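# Fold the folder clip's lever flat until hooked

## Task

Shut the folder's clip completely. The lever must be swung back over until it lies flat, with the small hook catching it and keeping it down.

## Robot and tools

Robot: two arms, each with a five-finger hand. left_arm carries a left hand and sits on the +y side; right_arm carries a right hand. Base poses in the scene frame: left_arm (+0.039, +0.344, +0.038) m, quat_wxyz (+1.000, 0, 0, -0.028); right_arm (+0.025, -0.334, +0.008) m, quat_wxyz (+1.000, 0, 0, -0.027). A two-camera stand is fixed behind the arms.

Frames. Scene frame: origin at table-top height halfway between the nominal bases, +z up, +x outward over the table. Reported hand positions (end_effector_position, in m) and end_effector_quat_wxyz are in each arm's own base frame. Fixed cameras use the scene frame. Commanded offsets follow the axes of that arm's current Hand target. The hand point lies 0.05 m in front of the palm and 0.15 m from the wrist face; its +z runs along the straight fingers, +y out of the palm, +x across the palm away from the thumb on the right hand (toward the thumb on the left hand). Straight fingertips extend 0.06 to 0.07 m past the point along +z, their centre lines 0.06 m toward -y. A wrist bracket on the little-finger side can collide with things.

The 28-number row (every value in [-1, 1], both arms always present): left_arm dx, dy, dz, rx, ry, rz; left hand little, ring, middle, index, thumb_bend, thumb_turn; left force_limit, speed; then the same 14 for right_arm. The six pose numbers are an offset, not a pose: relative to the Hand target at the start of the action, along its axes. 1.0 equals 0.6 m for dx/dy/dz or 180 degrees; rx, ry, rz form one rotation vector. Every row of one action counts from that same start, so rows do not accumulate, but a new action sending the same offset moves further. Six zeros re-request the current Hand target. Finger motors: +1 open/straight, -1 closed/curled; thumb_turn -1 puts the thumb opposite the fingers, +1 beside the palm. force_limit runs from about 0 N at -1 to 10 N at +1 (15 N for the two thumb motors). speed rises from near zero at -1 to full at +0.48 and stays full up to +1; close gently at -0.94 or lower.

Grasp shorthand: put a, b, c in a hand's first three motor slots and exactly 0 in the last three. All three zero means fully open. a curls index and middle and bends the thumb; b curls ring and little; c swings the thumb in front of the palm. To send a real 0 to a motor individually, write 0.001 somewhere in the last three. To leave a hand unchanged, repeat the eight numbers last actually executed for it; if none yet, send its hand_measured plus hand_force_limit and hand_speed.

Tools:
- execute_actions(actions, cameras): actions is a list of actions; each action is up to 15 rows, one per 1/30 s step; a shorter action keeps its last row until 15 steps pass. An empty list returns camera images; cameras picks names, ["all"] or [].
- move(target, speed, blend, blocking, cameras): target is one 28-number row or up to 15 rows, every row offset from the same starting Hand targets. speed is m/s per arm path, 0.002 to 4.3, default 0.25 (turns up to twice that in rad/s); one value or one per target. blend in m rounds corners; 0 means stop at each. Total time is capped at 10 s. Paths ignore obstacles and the other arm; faster moves overshoot and hit harder. Keep paths away from an arm's own base. The result adds a move: line such as done, off_target, moving, held or fault, plus limits=paced (pose clipped) or limits=held (steps withheld).
- wait(seconds 0 to 10), stop() to brake a running move, zoom_image(camera, region [x0, y0, x1, y1] in pixels, at most 504 by 504), show_instructions() for the reference pages, finished_scene(scene 1).

Cameras, all 672x504: cam_head_left, cam_head_right, cam_high, cam_left_wrist, cam_right_wrist. Calibration may be slightly off.

Result lines: hand pose, Hand target (the last commanded pose after clipping; next offsets start from it), hand_measured, hand_stopped_by (moving, target, force, stalled, fault), hand_load_n (positive when the finger is pushed open; near 0 after a lost grip), hand_force_limit, hand_speed, Joint velocities (may read within noise), joint torques. Each step orientation is clipped to 40 degrees from the measured one. Hands often rest 1 to 3 cm (sometimes 5 cm) short of or below the command without any contact; resend or add the missing offset. Joint ranges (rad): waist -2.880 to 2.880, shoulder 0.000 to 3.142, elbow 0.000 to 3.019, wrist pitch -1.693 to 1.571, wrist yaw -1.571 to 1.571, wrist roll -2.094 to 2.094.

Avoid: anything falling or being left off the table; slamming or pressing hard on fixed or heavy objects; arms touching each other or one hand closing on the other's fingers; excessive finger loads; releasing moving parts. A blocked arm keeps pushing until you command its target back past the hand point. Long holds, stretched arms or pushing at unreachable poses heat motors: MOTOR HOT shows at 85 °C and at 100 °C the arm drops for 30 to 60 s. The clip must remain latched after the robot lets go.

Each tool is called after ">>>" as name(argument=value, ...) on one line, values as JSON.

Reference images:

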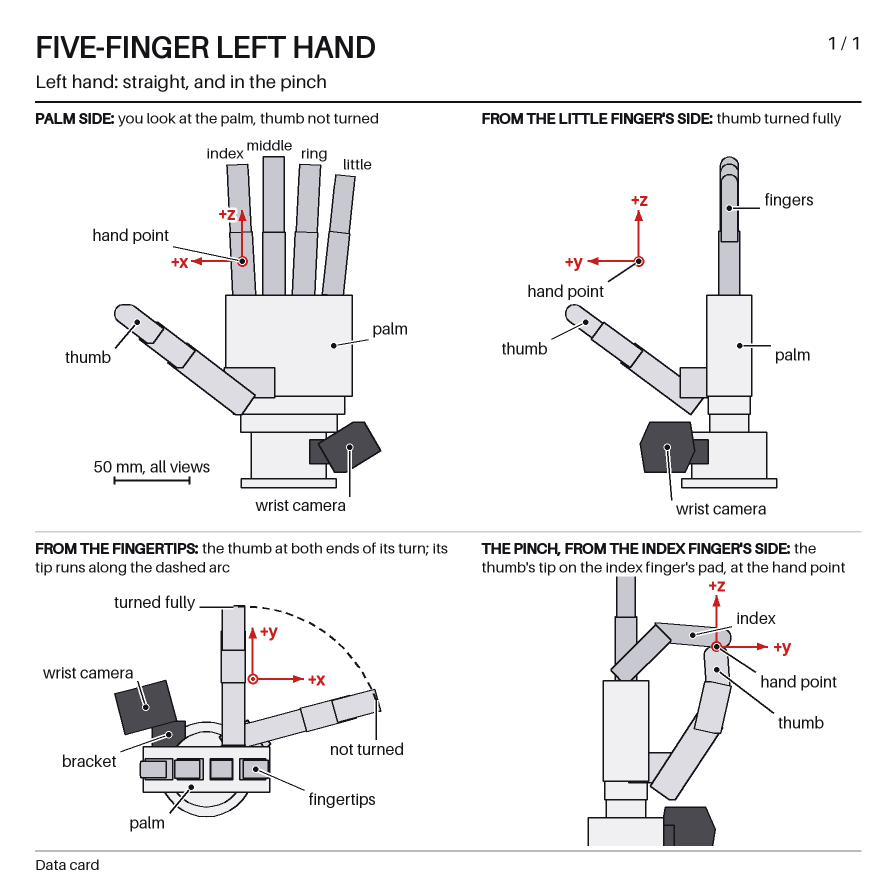

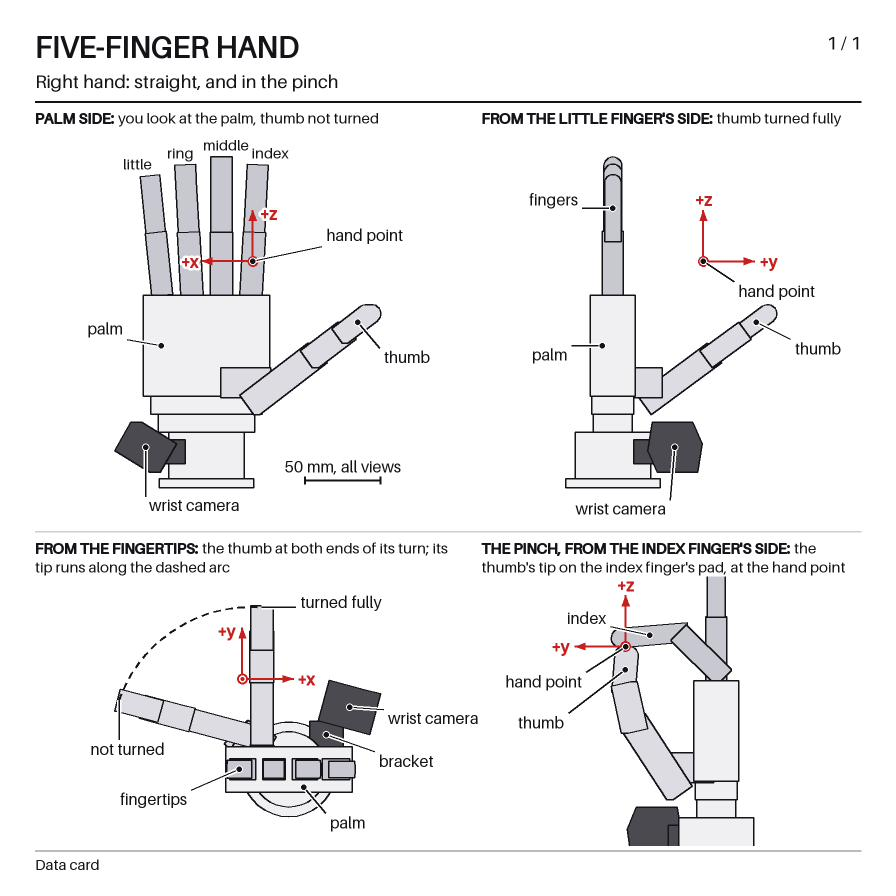

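## Session

>>> execute_actions(actions=[])

Scene clock: 0.00 s.
left_arm: end_effector_position=(+0.6135, +0.0289, +0.2546) hand_measured=(+1.000, +1.000, +1.000, +1.000, +1.000, +1.000) hand_load_n=(+0.0, +0.0, +0.0, +0.0, +0.0, +0.0) hand_stopped_by=(target, target, target, target, target, target) hand_force_limit=0.00 hand_speed=-0.80 end_effector_quat_wxyz=(+0.533, -0.111, +0.664, -0.512) | right_arm: end_effector_position=(+0.2971, +0.5281, +0.3645) hand_measured=(+1.000, +1.000, +1.000, +1.000, +1.000, +1.000) hand_load_n=(+0.0, +0.0, +0.0, +0.0, +0.0, +0.0) hand_stopped_by=(target, target, target, target, target, target) hand_force_limit=0.00 hand_speed=-0.80 end_effector_quat_wxyz=(-0.098, +0.729, +0.379, +0.562)
Joint positions: left_arm=[0.292 1.534 0.923 0.758 0.887 0.525] | right_arm=[1.333 1.441 1.337 -0.345 0.631 -1.601]
Joint velocities: within noise
Joint torques (N m): no reading
Heat: left arm: hottest waist 35 °C; right arm: hottest shoulder 33 °C.
Hand target: left_arm +0.6191, +0.0305, +0.2640; +0.539, -0.104, +0.661, -0.512 | right_arm +0.2979, +0.5313, +0.3839; -0.110, +0.724, +0.368, +0.572

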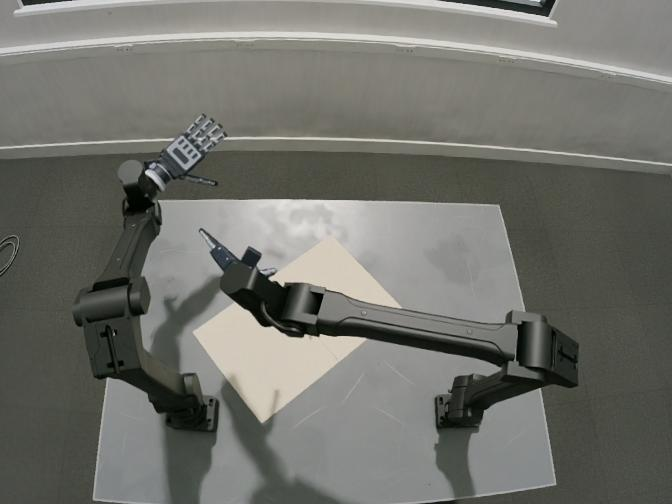

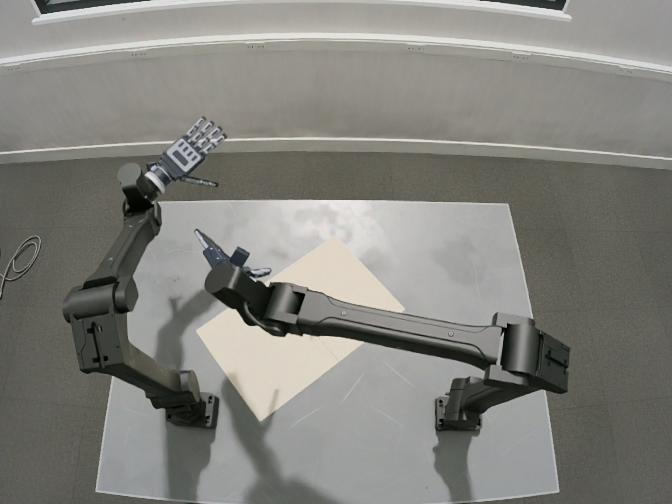

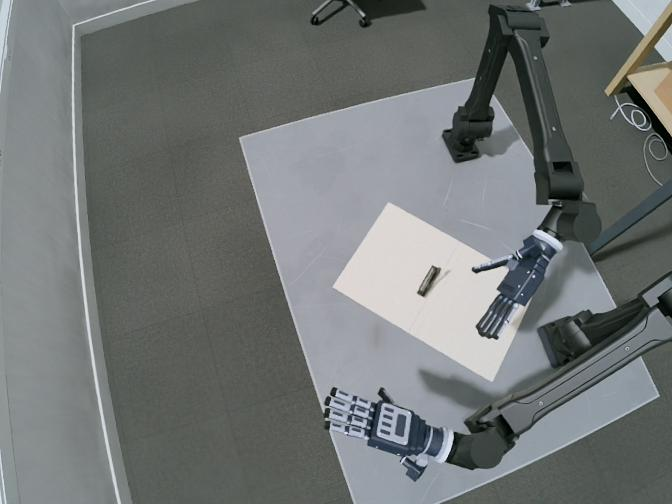

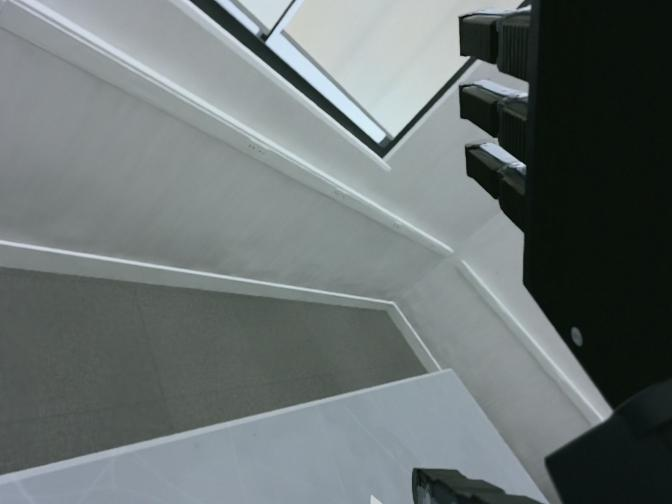

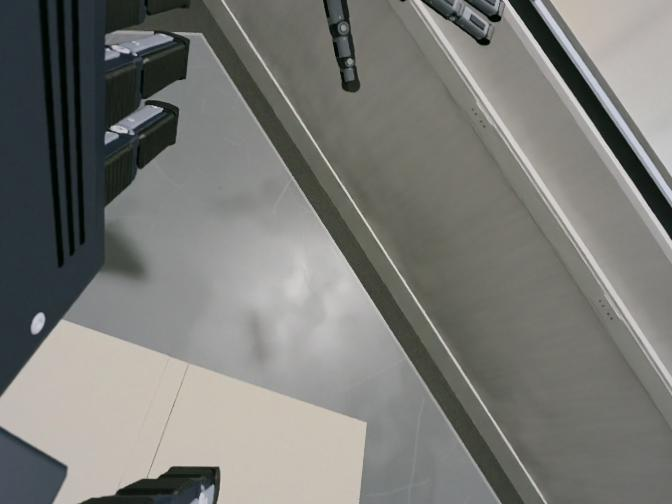

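>>> zoom_image(camera="cam_high", region=[330, 200, 530, 350])

>>> zoom_image(camera="cam_high", region=[400, 250, 460, 310])

Scaled by 2.520 from the camera's 672x504 image, which has a finer 960x720 frame.

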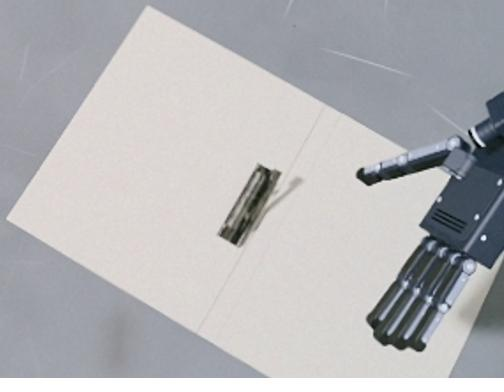

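Scaled by 8.400 from the camera's 672x504 image, which has a finer 960x720 frame.

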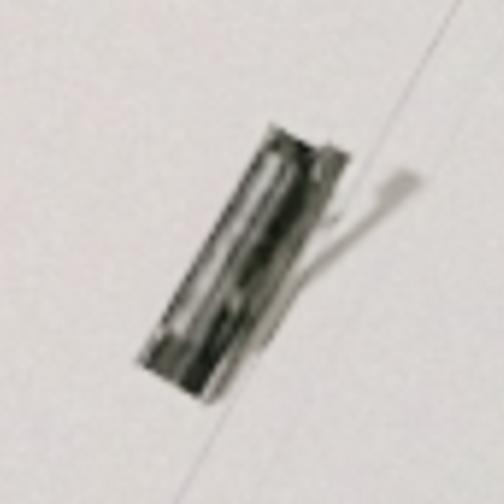

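>>> move(target=[0,0,0,0,0,0,1,1,1,1,1,1,0,-0.8,-0.4022,-0.0228,-0.2255,0.0066,-0.0638,0.0915,1,1,1,1,1,1,0,-0.8], speed=0.2, cameras=["all"])

Scene clock: 61.57 s.
left_arm: end_effector_position=(+0.6135, +0.0289, +0.2546) hand_measured=(+1.000, +1.000, +1.000, +1.000, +1.000, +1.000) hand_load_n=(+0.0, +0.0, +0.0, +0.0, +0.0, +0.0) hand_stopped_by=(target, target, target, target, target, target) hand_force_limit=0.00 hand_speed=-0.80 end_effector_quat_wxyz=(+0.533, -0.111, +0.664, -0.512) | right_arm: end_effector_position=(+0.1733, +0.3675, +0.2017) hand_measured=(+1.000, +1.000, +1.000, +1.000, +1.000, +1.000) hand_load_n=(+0.0, +0.0, +0.0, +0.0, +0.0, +0.0) hand_stopped_by=(target, target, target, target, target, target) hand_force_limit=0.00 hand_speed=-0.80 end_effector_quat_wxyz=(-0.154, +0.821, +0.282, +0.472)
Joint positions: left_arm=[0.292 1.534 0.923 0.758 0.887 0.525] | right_arm=[1.525 1.094 0.769 -0.42 0.726 -1.036]
Joint torques (N m): left_arm=[0.73 -12.63 10.8 1.57 -0.17 0.03] | right_arm=[1.44 -5.25 7.69 0.83 0.74 0.19]
Heat: left arm: hottest elbow 36 °C; right arm: hottest elbow 37 °C.
Hand target: left_arm +0.6191, +0.0305, +0.2640; +0.539, -0.104, +0.661, -0.512 | right_arm +0.1699, +0.3640, +0.2042; -0.161, +0.822, +0.276, +0.472
Off the commanded pose: left_arm 0.011 m, 1 deg | right_arm 0.005 m, 1 deg.
move: off_target (left_arm)
camera_calibration:
cam_right_wrist: T_world_to_cam=[[0.684315, -0.677639, 0.269293, 0.0720147], [-0.55448, -0.723418, -0.411362, 0.439219], [0.473566, 0.132184, -0.870783, 0.157262], [0, 0, 0, 1]] pos_world=[0.119784, 0.345752, 0.298226]

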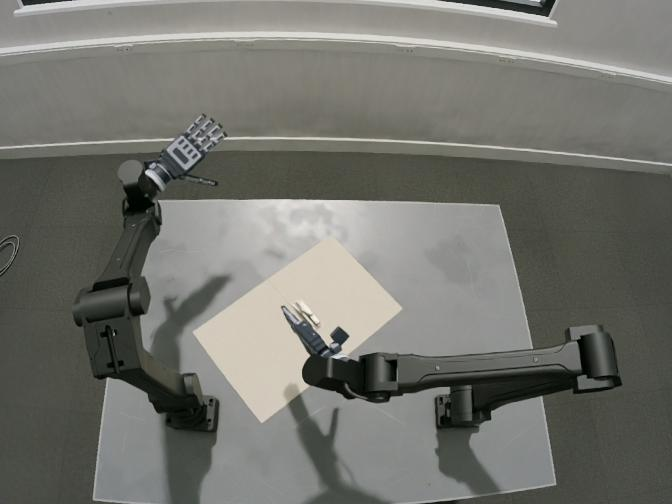

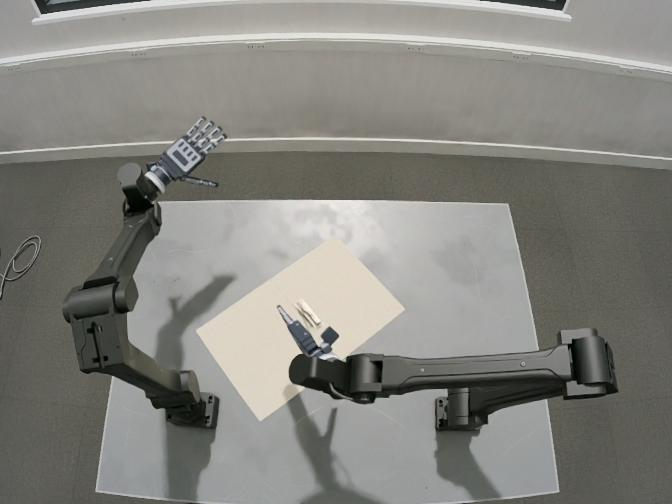

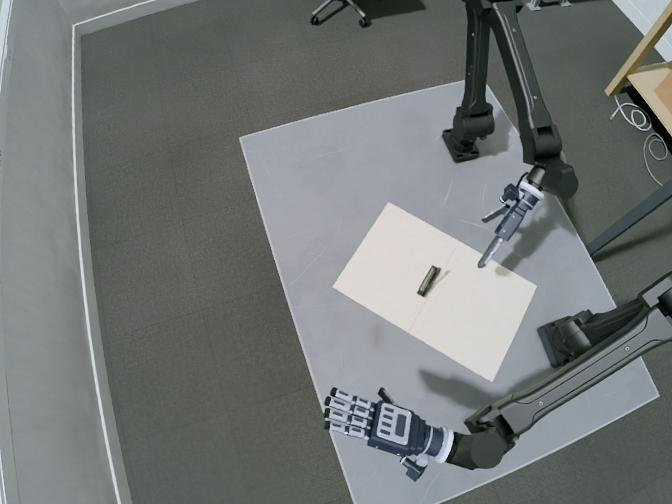

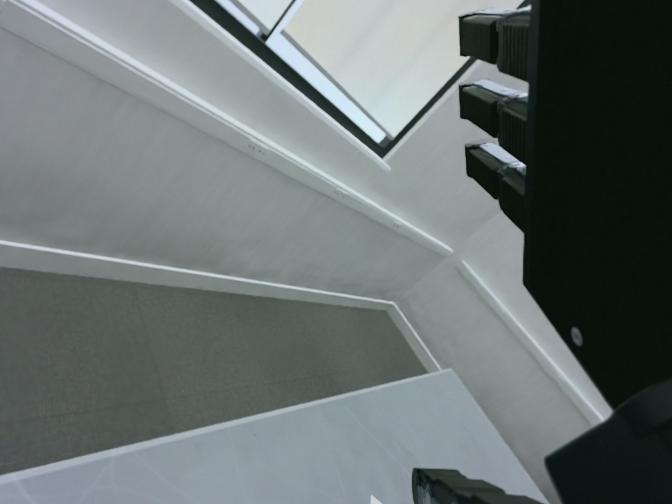

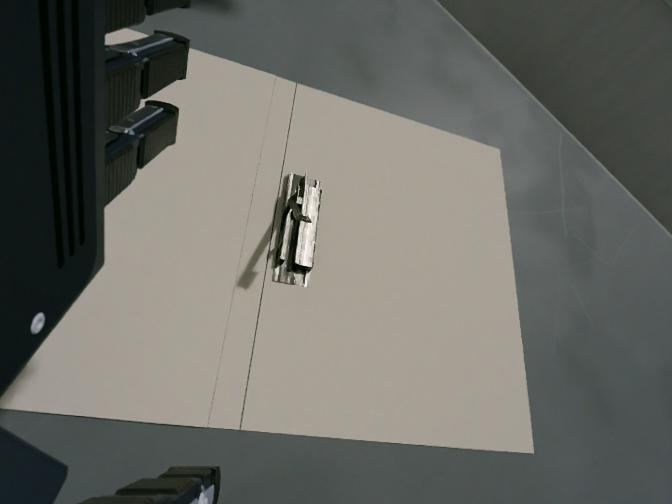

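>>> zoom_image(camera="cam_right_wrist", region=[225, 150, 365, 310])

>>> zoom_image(camera="cam_head_right", region=[270, 285, 350, 345])

>>> zoom_image(camera="cam_head_left", region=[270, 285, 350, 345])

Scaled by 3.150 from the camera's 672x504 image, which has a finer 960x720 frame.

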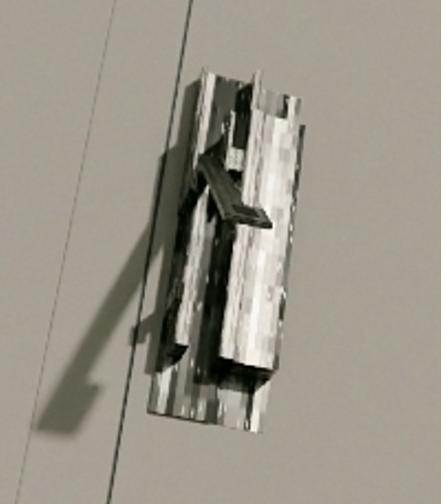

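Scaled by 6.300 from the camera's 672x504 image, which has a finer 960x720 frame.

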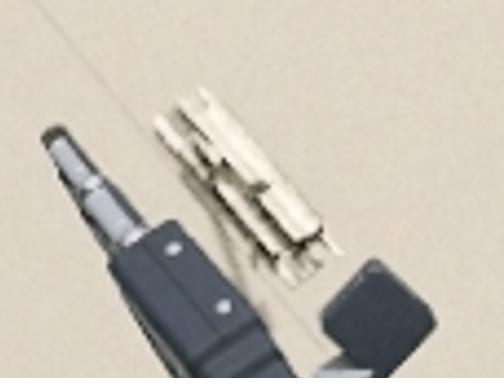

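Scaled by 6.300 from the camera's 672x504 image, which has a finer 960x720 frame.

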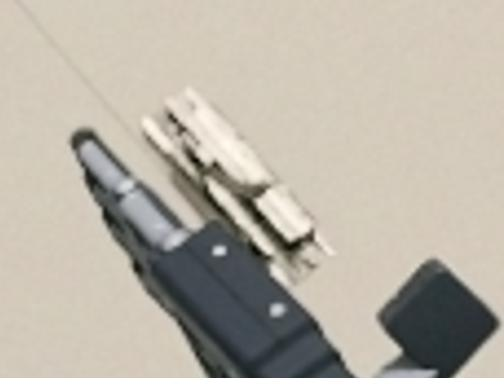

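>>> move(target=[0,0,0,0,0,0,1,1,1,1,1,1,0,-0.8,-0.1348,0.0438,0.0997,0,0.0833,0,1,1,1,1,1,1,0,-0.8], speed=0.2, cameras=["cam_right_wrist", "cam_head_left"])

Scene clock: 151.37 s.
left_arm: end_effector_position=(+0.6135, +0.0289, +0.2546) hand_measured=(+1.000, +1.000, +1.000, +1.000, +1.000, +1.000) hand_load_n=(+0.0, +0.0, +0.0, +0.0, +0.0, +0.0) hand_stopped_by=(target, target, target, target, target, target) hand_force_limit=0.00 hand_speed=-0.80 end_effector_quat_wxyz=(+0.533, -0.111, +0.664, -0.512) | right_arm: end_effector_position=(+0.1915, +0.3526, +0.1076) hand_measured=(+1.000, +1.000, +1.000, +1.000, +1.000, +1.000) hand_load_n=(+0.0, +0.0, +0.0, +0.0, +0.0, +0.0) hand_stopped_by=(target, target, target, target, target, target) hand_force_limit=0.00 hand_speed=-0.80 end_effector_quat_wxyz=(-0.203, +0.755, +0.249, +0.572)
Joint positions: left_arm=[0.292 1.534 0.923 0.758 0.887 0.525] | right_arm=[1.525 1.28 0.401 0.48 0.826 -1.248]
Joint torques (N m): left_arm=[0.67 -12.57 10.82 1.57 -0.16 0.03] | right_arm=[0.32 -2.9 5.26 2.1 0.56 -0.02]
Heat: left arm: hottest elbow 39 °C; right arm: hottest elbow 37 °C.
Hand target: left_arm +0.6191, +0.0305, +0.2640; +0.539, -0.104, +0.661, -0.512 | right_arm +0.1943, +0.3500, +0.1040; -0.195, +0.753, +0.253, +0.575
Off the commanded pose: left_arm 0.011 m, 1 deg | right_arm 0.005 m, 1 deg.
move: off_target (left_arm)
camera_calibration:
cam_right_wrist: T_world_to_cam=[[0.632823, -0.728638, 0.261958, 0.103486], [-0.455441, -0.623879, -0.635098, 0.369803], [0.626186, 0.282598, -0.726656, -0.0291433], [0, 0, 0, 1]] pos_world=[0.121184, 0.314352, 0.186575]
Images, in order (width x height): cam_head_left 672x504, cam_right_wrist 672x504.

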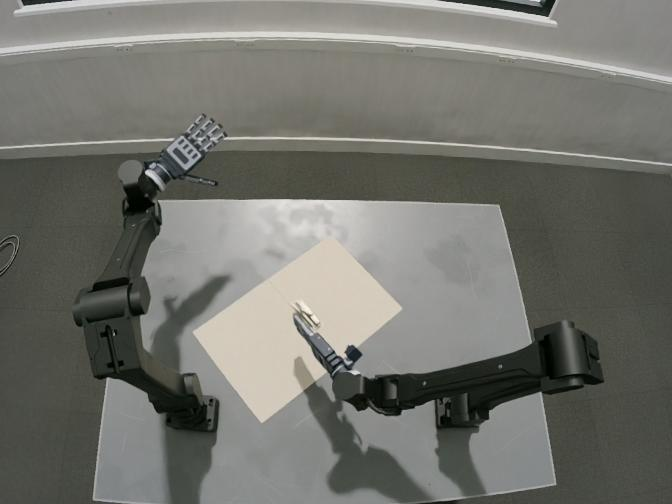

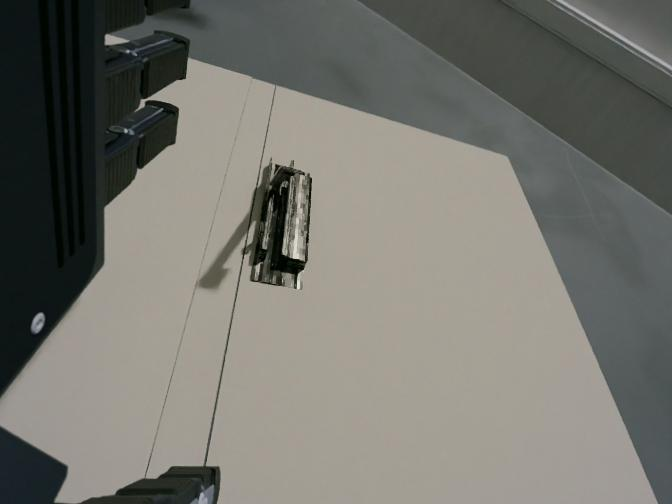

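>>> zoom_image(camera="cam_right_wrist", region=[190, 140, 340, 300])

>>> zoom_image(camera="cam_right_wrist", region=[245, 150, 325, 230])

>>> zoom_image(camera="cam_head_left", region=[270, 280, 340, 340])

Scaled by 3.150 from the camera's 672x504 image, which has a finer 960x720 frame.

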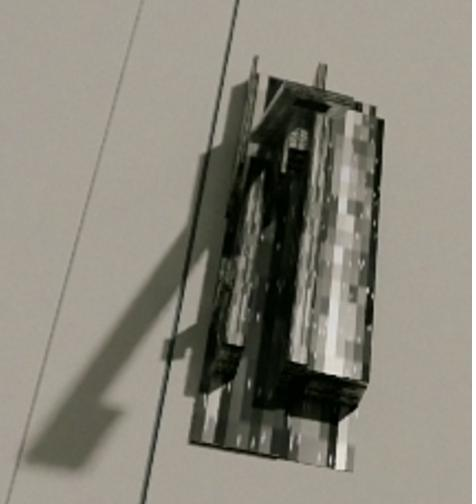

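Scaled by 6.300 from the camera's 672x504 image, which has a finer 960x720 frame.

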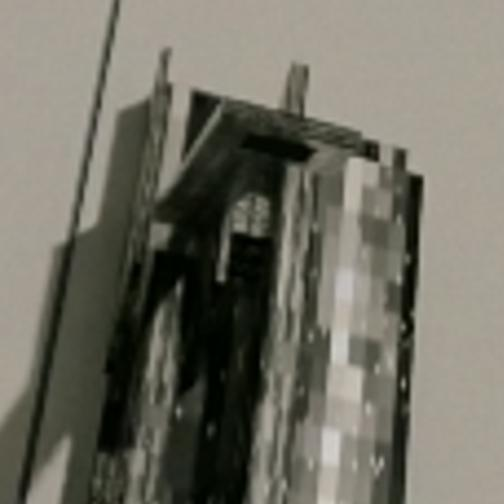

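Scaled by 7.200 from the camera's 672x504 image, which has a finer 960x720 frame.

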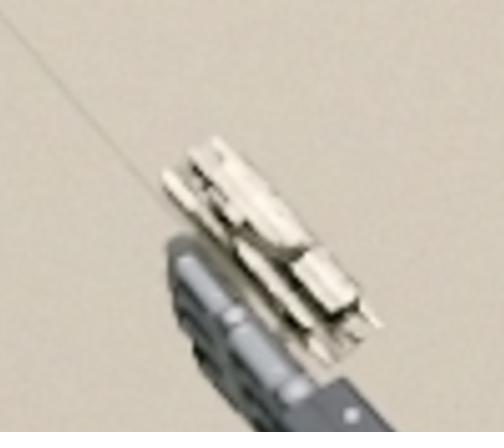

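>>> move(target=[0.5388,-0.0555,-0.4068,-0.1377,0.1351,-0.1882,1,1,1,1,1,1,0,-0.8,0.1395,0,-0.1237,0,0,0,1,1,1,1,1,1,0,-0.8], speed=0.25, cameras=["cam_left_wrist", "cam_high", "cam_right_wrist"])

Scene clock: 237.80 s.
left_arm: end_effector_position=(+0.2809, -0.0714, +0.0708) hand_measured=(+1.000, +1.000, +1.000, +1.000, +1.000, +1.000) hand_load_n=(+0.0, +0.0, +0.0, +0.0, +0.0, +0.0) hand_stopped_by=(target, target, target, target, target, target) hand_force_limit=0.00 hand_speed=-0.80 end_effector_quat_wxyz=(+0.188, -0.290, +0.791, -0.505) | right_arm: end_effector_position=(+0.1593, +0.3030, +0.1761) hand_measured=(+1.000, +1.000, +1.000, +1.000, +1.000, +1.000) hand_load_n=(+0.0, -0.5, +0.0, +0.0, +0.0, +0.0) hand_stopped_by=(target, target, target, target, target, target) hand_force_limit=0.00 hand_speed=-0.80 end_effector_quat_wxyz=(-0.165, +0.756, +0.275, +0.570)
Joint positions: left_arm=[0.301 0.927 0.341 -0.275 0.986 0.776] | right_arm=[1.656 0.921 0.442 -0.058 0.956 -1.184]
Joint torques (N m): left_arm=[1.38 -2.96 8.16 0.51 0.47 0.11] | right_arm=[1.67 -2.67 12.48 0.83 0.72 0.21]
Heat: left arm: hottest elbow 40 °C; right arm: hottest elbow 34 °C.
Hand target: left_arm +0.2770, -0.0701, +0.0687; +0.187, -0.292, +0.791, -0.504 | right_arm +0.1550, +0.3196, +0.2041; -0.195, +0.753, +0.253, +0.575
Off the commanded pose: left_arm 0.005 m, 0 deg | right_arm 0.033 m, 4 deg.
move: off_target (right_arm)
camera_calibration:
cam_left_wrist: T_world_to_cam=[[0.107734, -0.47263, 0.874651, -0.124649], [-0.989804, -0.133445, 0.0498092, 0.263232], [0.0931763, -0.871099, -0.482187, 0.0614314], [0, 0, 0, 1]] pos_world=[0.268253, 0.0297271, 0.125534]
cam_right_wrist: T_world_to_cam=[[0.622353, -0.704485, 0.341143, 0.0500402], [-0.442773, -0.676254, -0.588755, 0.373464], [0.645468, 0.215365, -0.732795, 0.0731722], [0, 0, 0, 1]] pos_world=[0.0869868, 0.27205, 0.256428]
Images, in order (width x height): cam_high 672x504, cam_left_wrist 672x504, cam_right_wrist 672x504.

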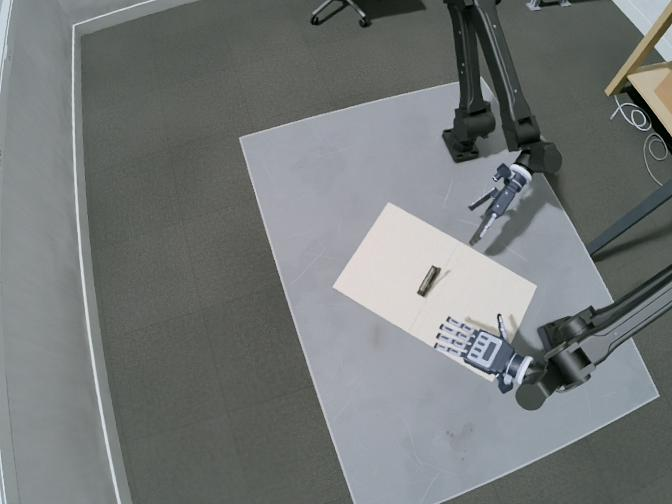

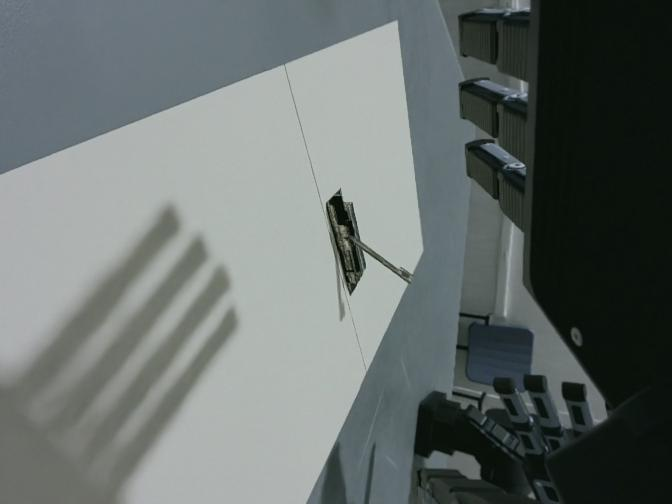

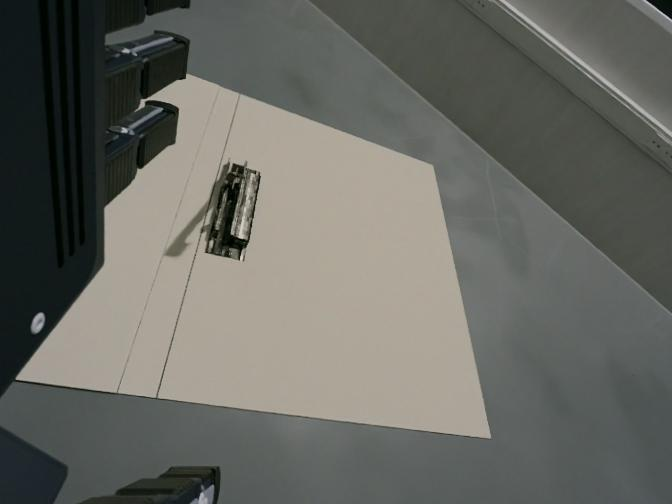

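>>> zoom_image(camera="cam_left_wrist", region=[300, 170, 430, 330])

>>> zoom_image(camera="cam_left_wrist", region=[315, 180, 385, 260])

>>> zoom_image(camera="cam_right_wrist", region=[155, 140, 285, 280])

Scaled by 3.150 from the camera's 672x504 image, which has a finer 960x720 frame.

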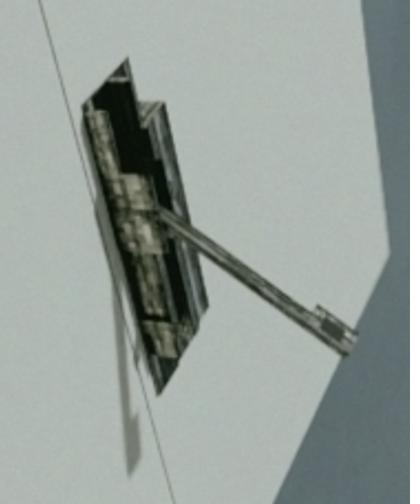

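Scaled by 6.300 from the camera's 672x504 image, which has a finer 960x720 frame.

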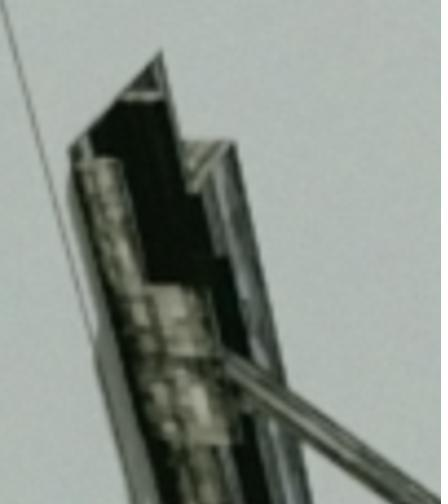

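Scaled by 3.600 from the camera's 672x504 image, which has a finer 960x720 frame.

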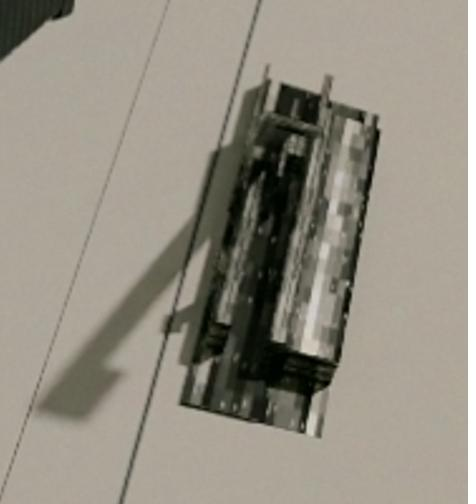

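>>> move(target=[0,0,0,0,0,0,1,1,1,1,1,1,0,-0.8,0.0422,-0.0603,0.1813,-0.3154,-0.3257,0.4115,-1,-1,-1,-1,0.55,1,0,-0.3], speed=0.35, cameras=["cam_left_wrist", "cam_high", "cam_right_wrist", "cam_head_left"])

Scene clock: 302.17 s.
left_arm: end_effector_position=(+0.2810, -0.0713, +0.0708) hand_measured=(+1.000, +1.000, +1.000, +1.000, +1.000, +1.000) hand_load_n=(+0.0, +0.0, +0.0, +0.0, +0.0, +0.0) hand_stopped_by=(target, target, target, target, target, target) hand_force_limit=0.00 hand_speed=-0.80 end_effector_quat_wxyz=(+0.188, -0.289, +0.791, -0.505) | right_arm: end_effector_position=(+0.2133, +0.4018, +0.1884) hand_measured=(-1.000, -1.000, -1.000, -1.000, +0.550, +1.000) hand_load_n=(+0.0, +0.0, +0.0, +0.0, -0.5, +0.5) hand_stopped_by=(target, target, target, target, target, target) hand_force_limit=0.00 hand_speed=-0.30 end_effector_quat_wxyz=(+0.014, +0.907, -0.420, -0.002)
Joint positions: left_arm=[0.301 0.927 0.341 -0.275 0.986 0.776] | right_arm=[0.982 1.679 1.562 -1.482 0.001 0.279]
Joint torques (N m): left_arm=[1.32 -2.96 8.16 0.51 0.47 0.1] | right_arm=[0.73 -9.23 12.11 -0.58 0.01 0.26]
Heat: left arm: hottest elbow 38 °C; right arm: hottest elbow 47 °C.
Hand target: left_arm +0.2770, -0.0701, +0.0687; +0.187, -0.292, +0.791, -0.504 | right_arm +0.2221, +0.4160, +0.2003; +0.000, +0.904, -0.429, -0.001
Off the commanded pose: left_arm 0.005 m, 0 deg | right_arm 0.020 m, 2 deg.
move: off_target (right_arm)
camera_calibration:
cam_left_wrist: T_world_to_cam=[[0.107096, -0.473002, 0.874528, -0.124452], [-0.989883, -0.133064, 0.0492524, 0.263312], [0.0930717, -0.870955, -0.482467, 0.0614902], [0, 0, 0, 1]] pos_world=[0.268253, 0.0297265, 0.125535]
cam_right_wrist: T_world_to_cam=[[-0.543301, -0.838302, 0.045543, 0.439977], [-0.687996, 0.475665, 0.548091, -0.153313], [-0.481129, 0.266445, -0.835178, 0.265146], [0, 0, 0, 1]] pos_world=[0.261131, 0.371112, 0.285436]
Images, in order (width x height): cam_head_left 672x504, cam_high 672x504, cam_left_wrist 672x504, cam_right_wrist 672x504.

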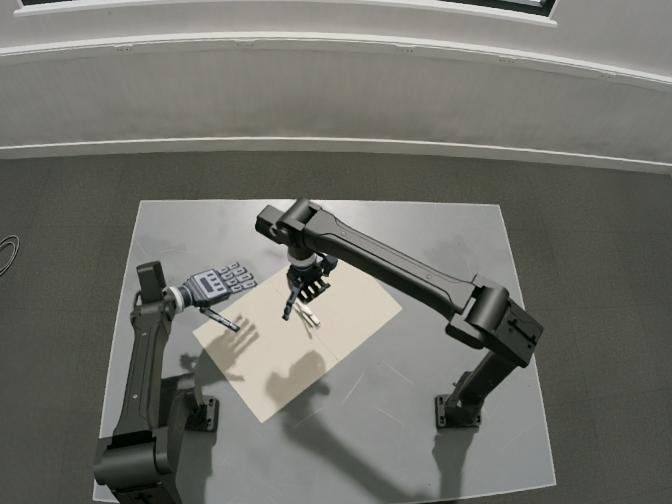

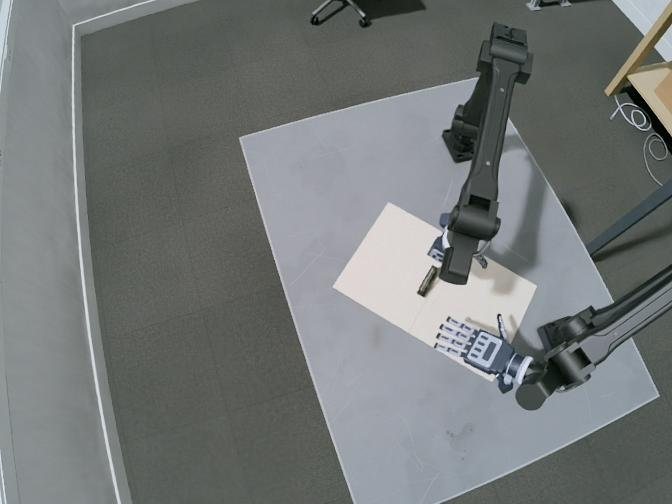

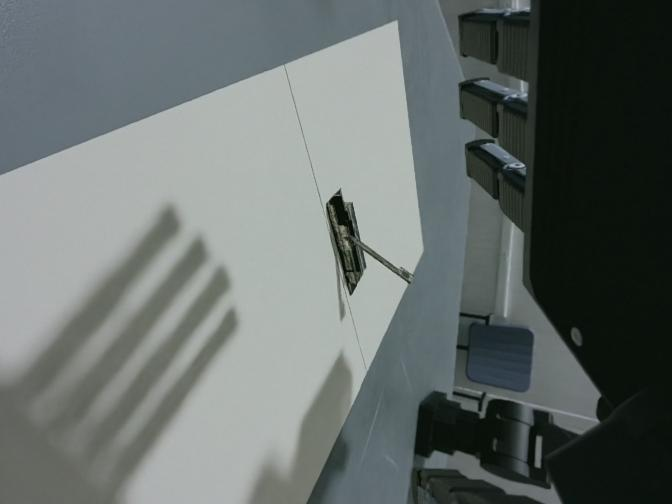

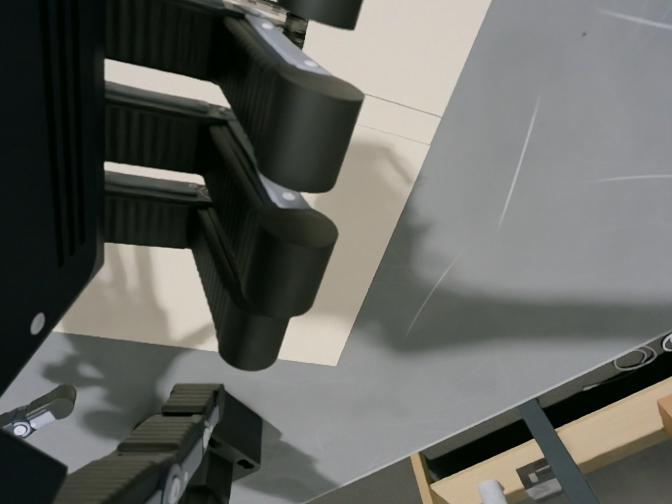

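>>> zoom_image(camera="cam_right_wrist", region=[200, 0, 380, 120])

>>> zoom_image(camera="cam_high", region=[400, 190, 520, 310])

>>> zoom_image(camera="cam_head_left", region=[240, 240, 360, 350])

Scaled by 2.800 from the camera's 672x504 image, which has a finer 960x720 frame.

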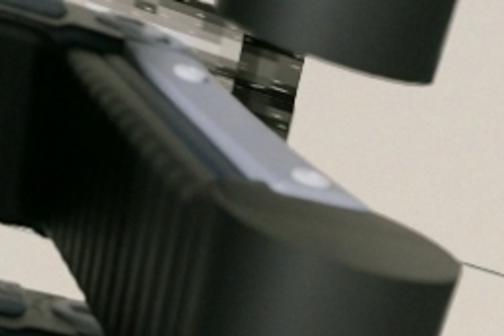

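Scaled by 4.200 from the camera's 672x504 image, which has a finer 960x720 frame.

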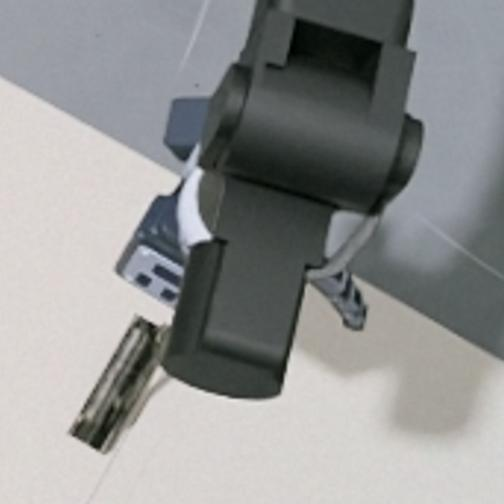

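Scaled by 4.200 from the camera's 672x504 image, which has a finer 960x720 frame.

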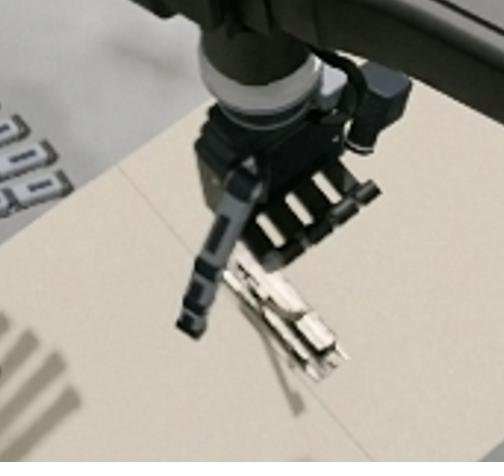

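>>> move(target=[0,0,0,0,0,0,1,1,1,1,1,1,0,-0.8,0.0,-0.039,0.163,0,0,0,-1,-1,-1,-1,0.55,1,0,-0.3], speed=0.15, cameras=["cam_left_wrist", "cam_head_left", "cam_right_wrist"])

Scene clock: 350.83 s.
left_arm: end_effector_position=(+0.2810, -0.0713, +0.0708) hand_measured=(+1.000, +1.000, +1.000, +1.000, +1.000, +1.000) hand_load_n=(+0.0, +0.0, +0.0, +0.0, +0.0, +0.0) hand_stopped_by=(target, target, target, target, target, target) hand_force_limit=0.00 hand_speed=-0.80 end_effector_quat_wxyz=(+0.188, -0.289, +0.791, -0.505) | right_arm: end_effector_position=(+0.2356, +0.4309, +0.1081) hand_measured=(-1.000, -1.000, -1.000, -1.000, +0.550, +1.000) hand_load_n=(+0.0, +0.0, +0.0, +0.0, +0.0, +0.0) hand_stopped_by=(target, target, target, target, target, target) hand_force_limit=0.00 hand_speed=-0.30 end_effector_quat_wxyz=(-0.001, +0.906, -0.423, +0.000)
Joint positions: left_arm=[0.301 0.927 0.341 -0.275 0.986 0.776] | right_arm=[0.977 1.794 1.506 -1.281 0.001 0.28]
Joint torques (N m): left_arm=[1.32 -2.96 8.18 0.51 0.47 0.1] | right_arm=[0.44 -11.11 7.1 0.32 0.02 0.14]
Heat: left arm: hottest elbow 37 °C; right arm: hottest elbow 44 °C.
Hand target: left_arm +0.2770, -0.0701, +0.0687; +0.187, -0.292, +0.791, -0.504 | right_arm +0.2401, +0.4309, +0.1025; +0.000, +0.903, -0.429, -0.001
Off the commanded pose: left_arm 0.005 m, 0 deg | right_arm 0.007 m, 1 deg.
move: done
camera_calibration:
cam_left_wrist: T_world_to_cam=[[0.107096, -0.473002, 0.874528, -0.124452], [-0.989883, -0.133064, 0.0492524, 0.263312], [0.0930717, -0.870955, -0.482467, 0.0614902], [0, 0, 0, 1]] pos_world=[0.268253, 0.0297265, 0.125535]
cam_right_wrist: T_world_to_cam=[[-0.548587, -0.835951, 0.0154252, 0.483768], [-0.694546, 0.465907, 0.548213, -0.101986], [-0.465466, 0.290029, -0.836197, 0.187286], [0, 0, 0, 1]] pos_world=[0.28173, 0.397604, 0.205056]
Images, in order (width x height): cam_head_left 672x504, cam_left_wrist 672x504, cam_right_wrist 672x504.

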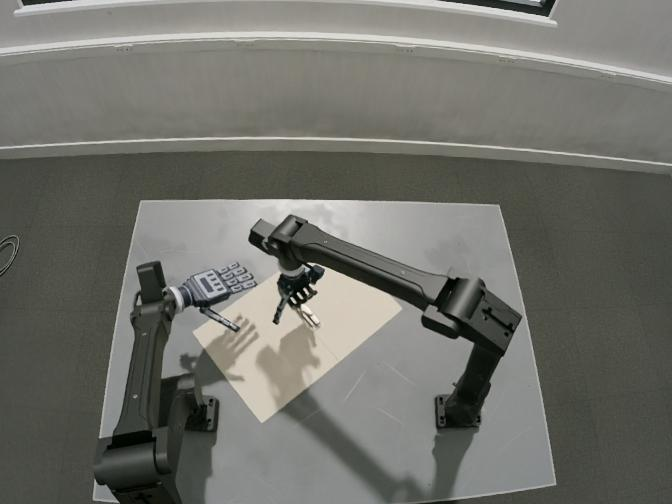

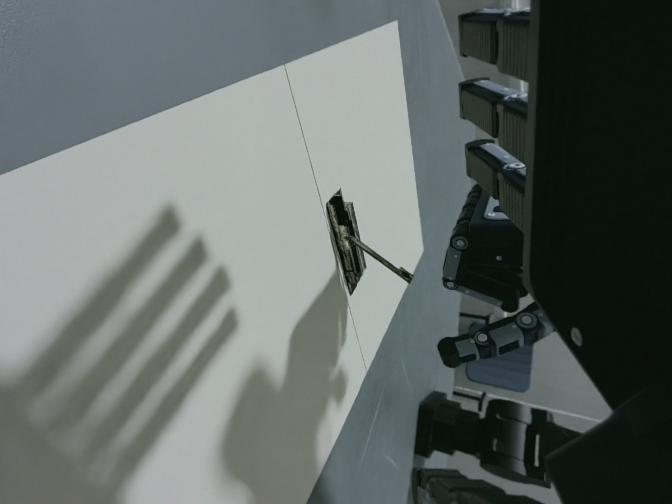

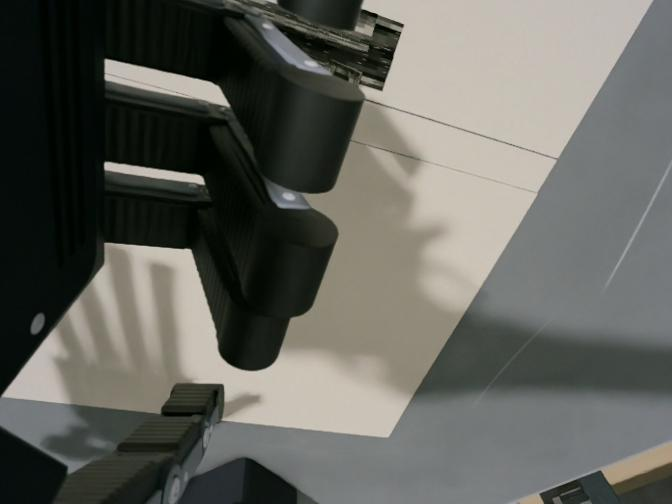

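>>> zoom_image(camera="cam_right_wrist", region=[200, 0, 420, 200])

>>> zoom_image(camera="cam_left_wrist", region=[310, 160, 560, 400])

Scaled by 2.291 from the camera's 672x504 image, which has a finer 960x720 frame.

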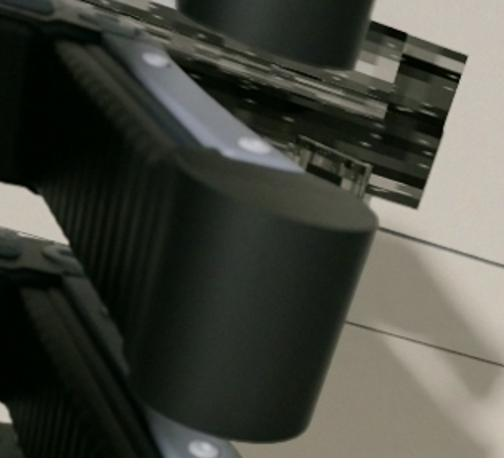

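Scaled by 2.016 from the camera's 672x504 image, which has a finer 960x720 frame.

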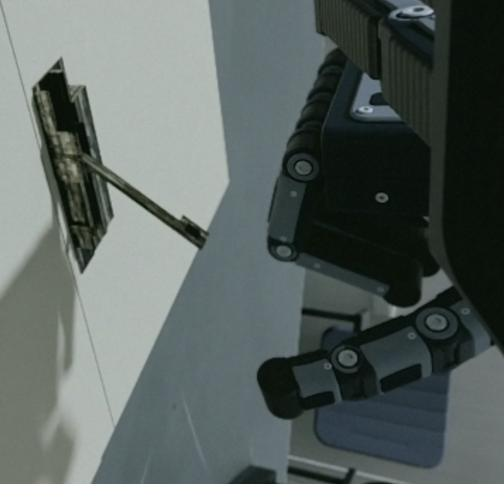

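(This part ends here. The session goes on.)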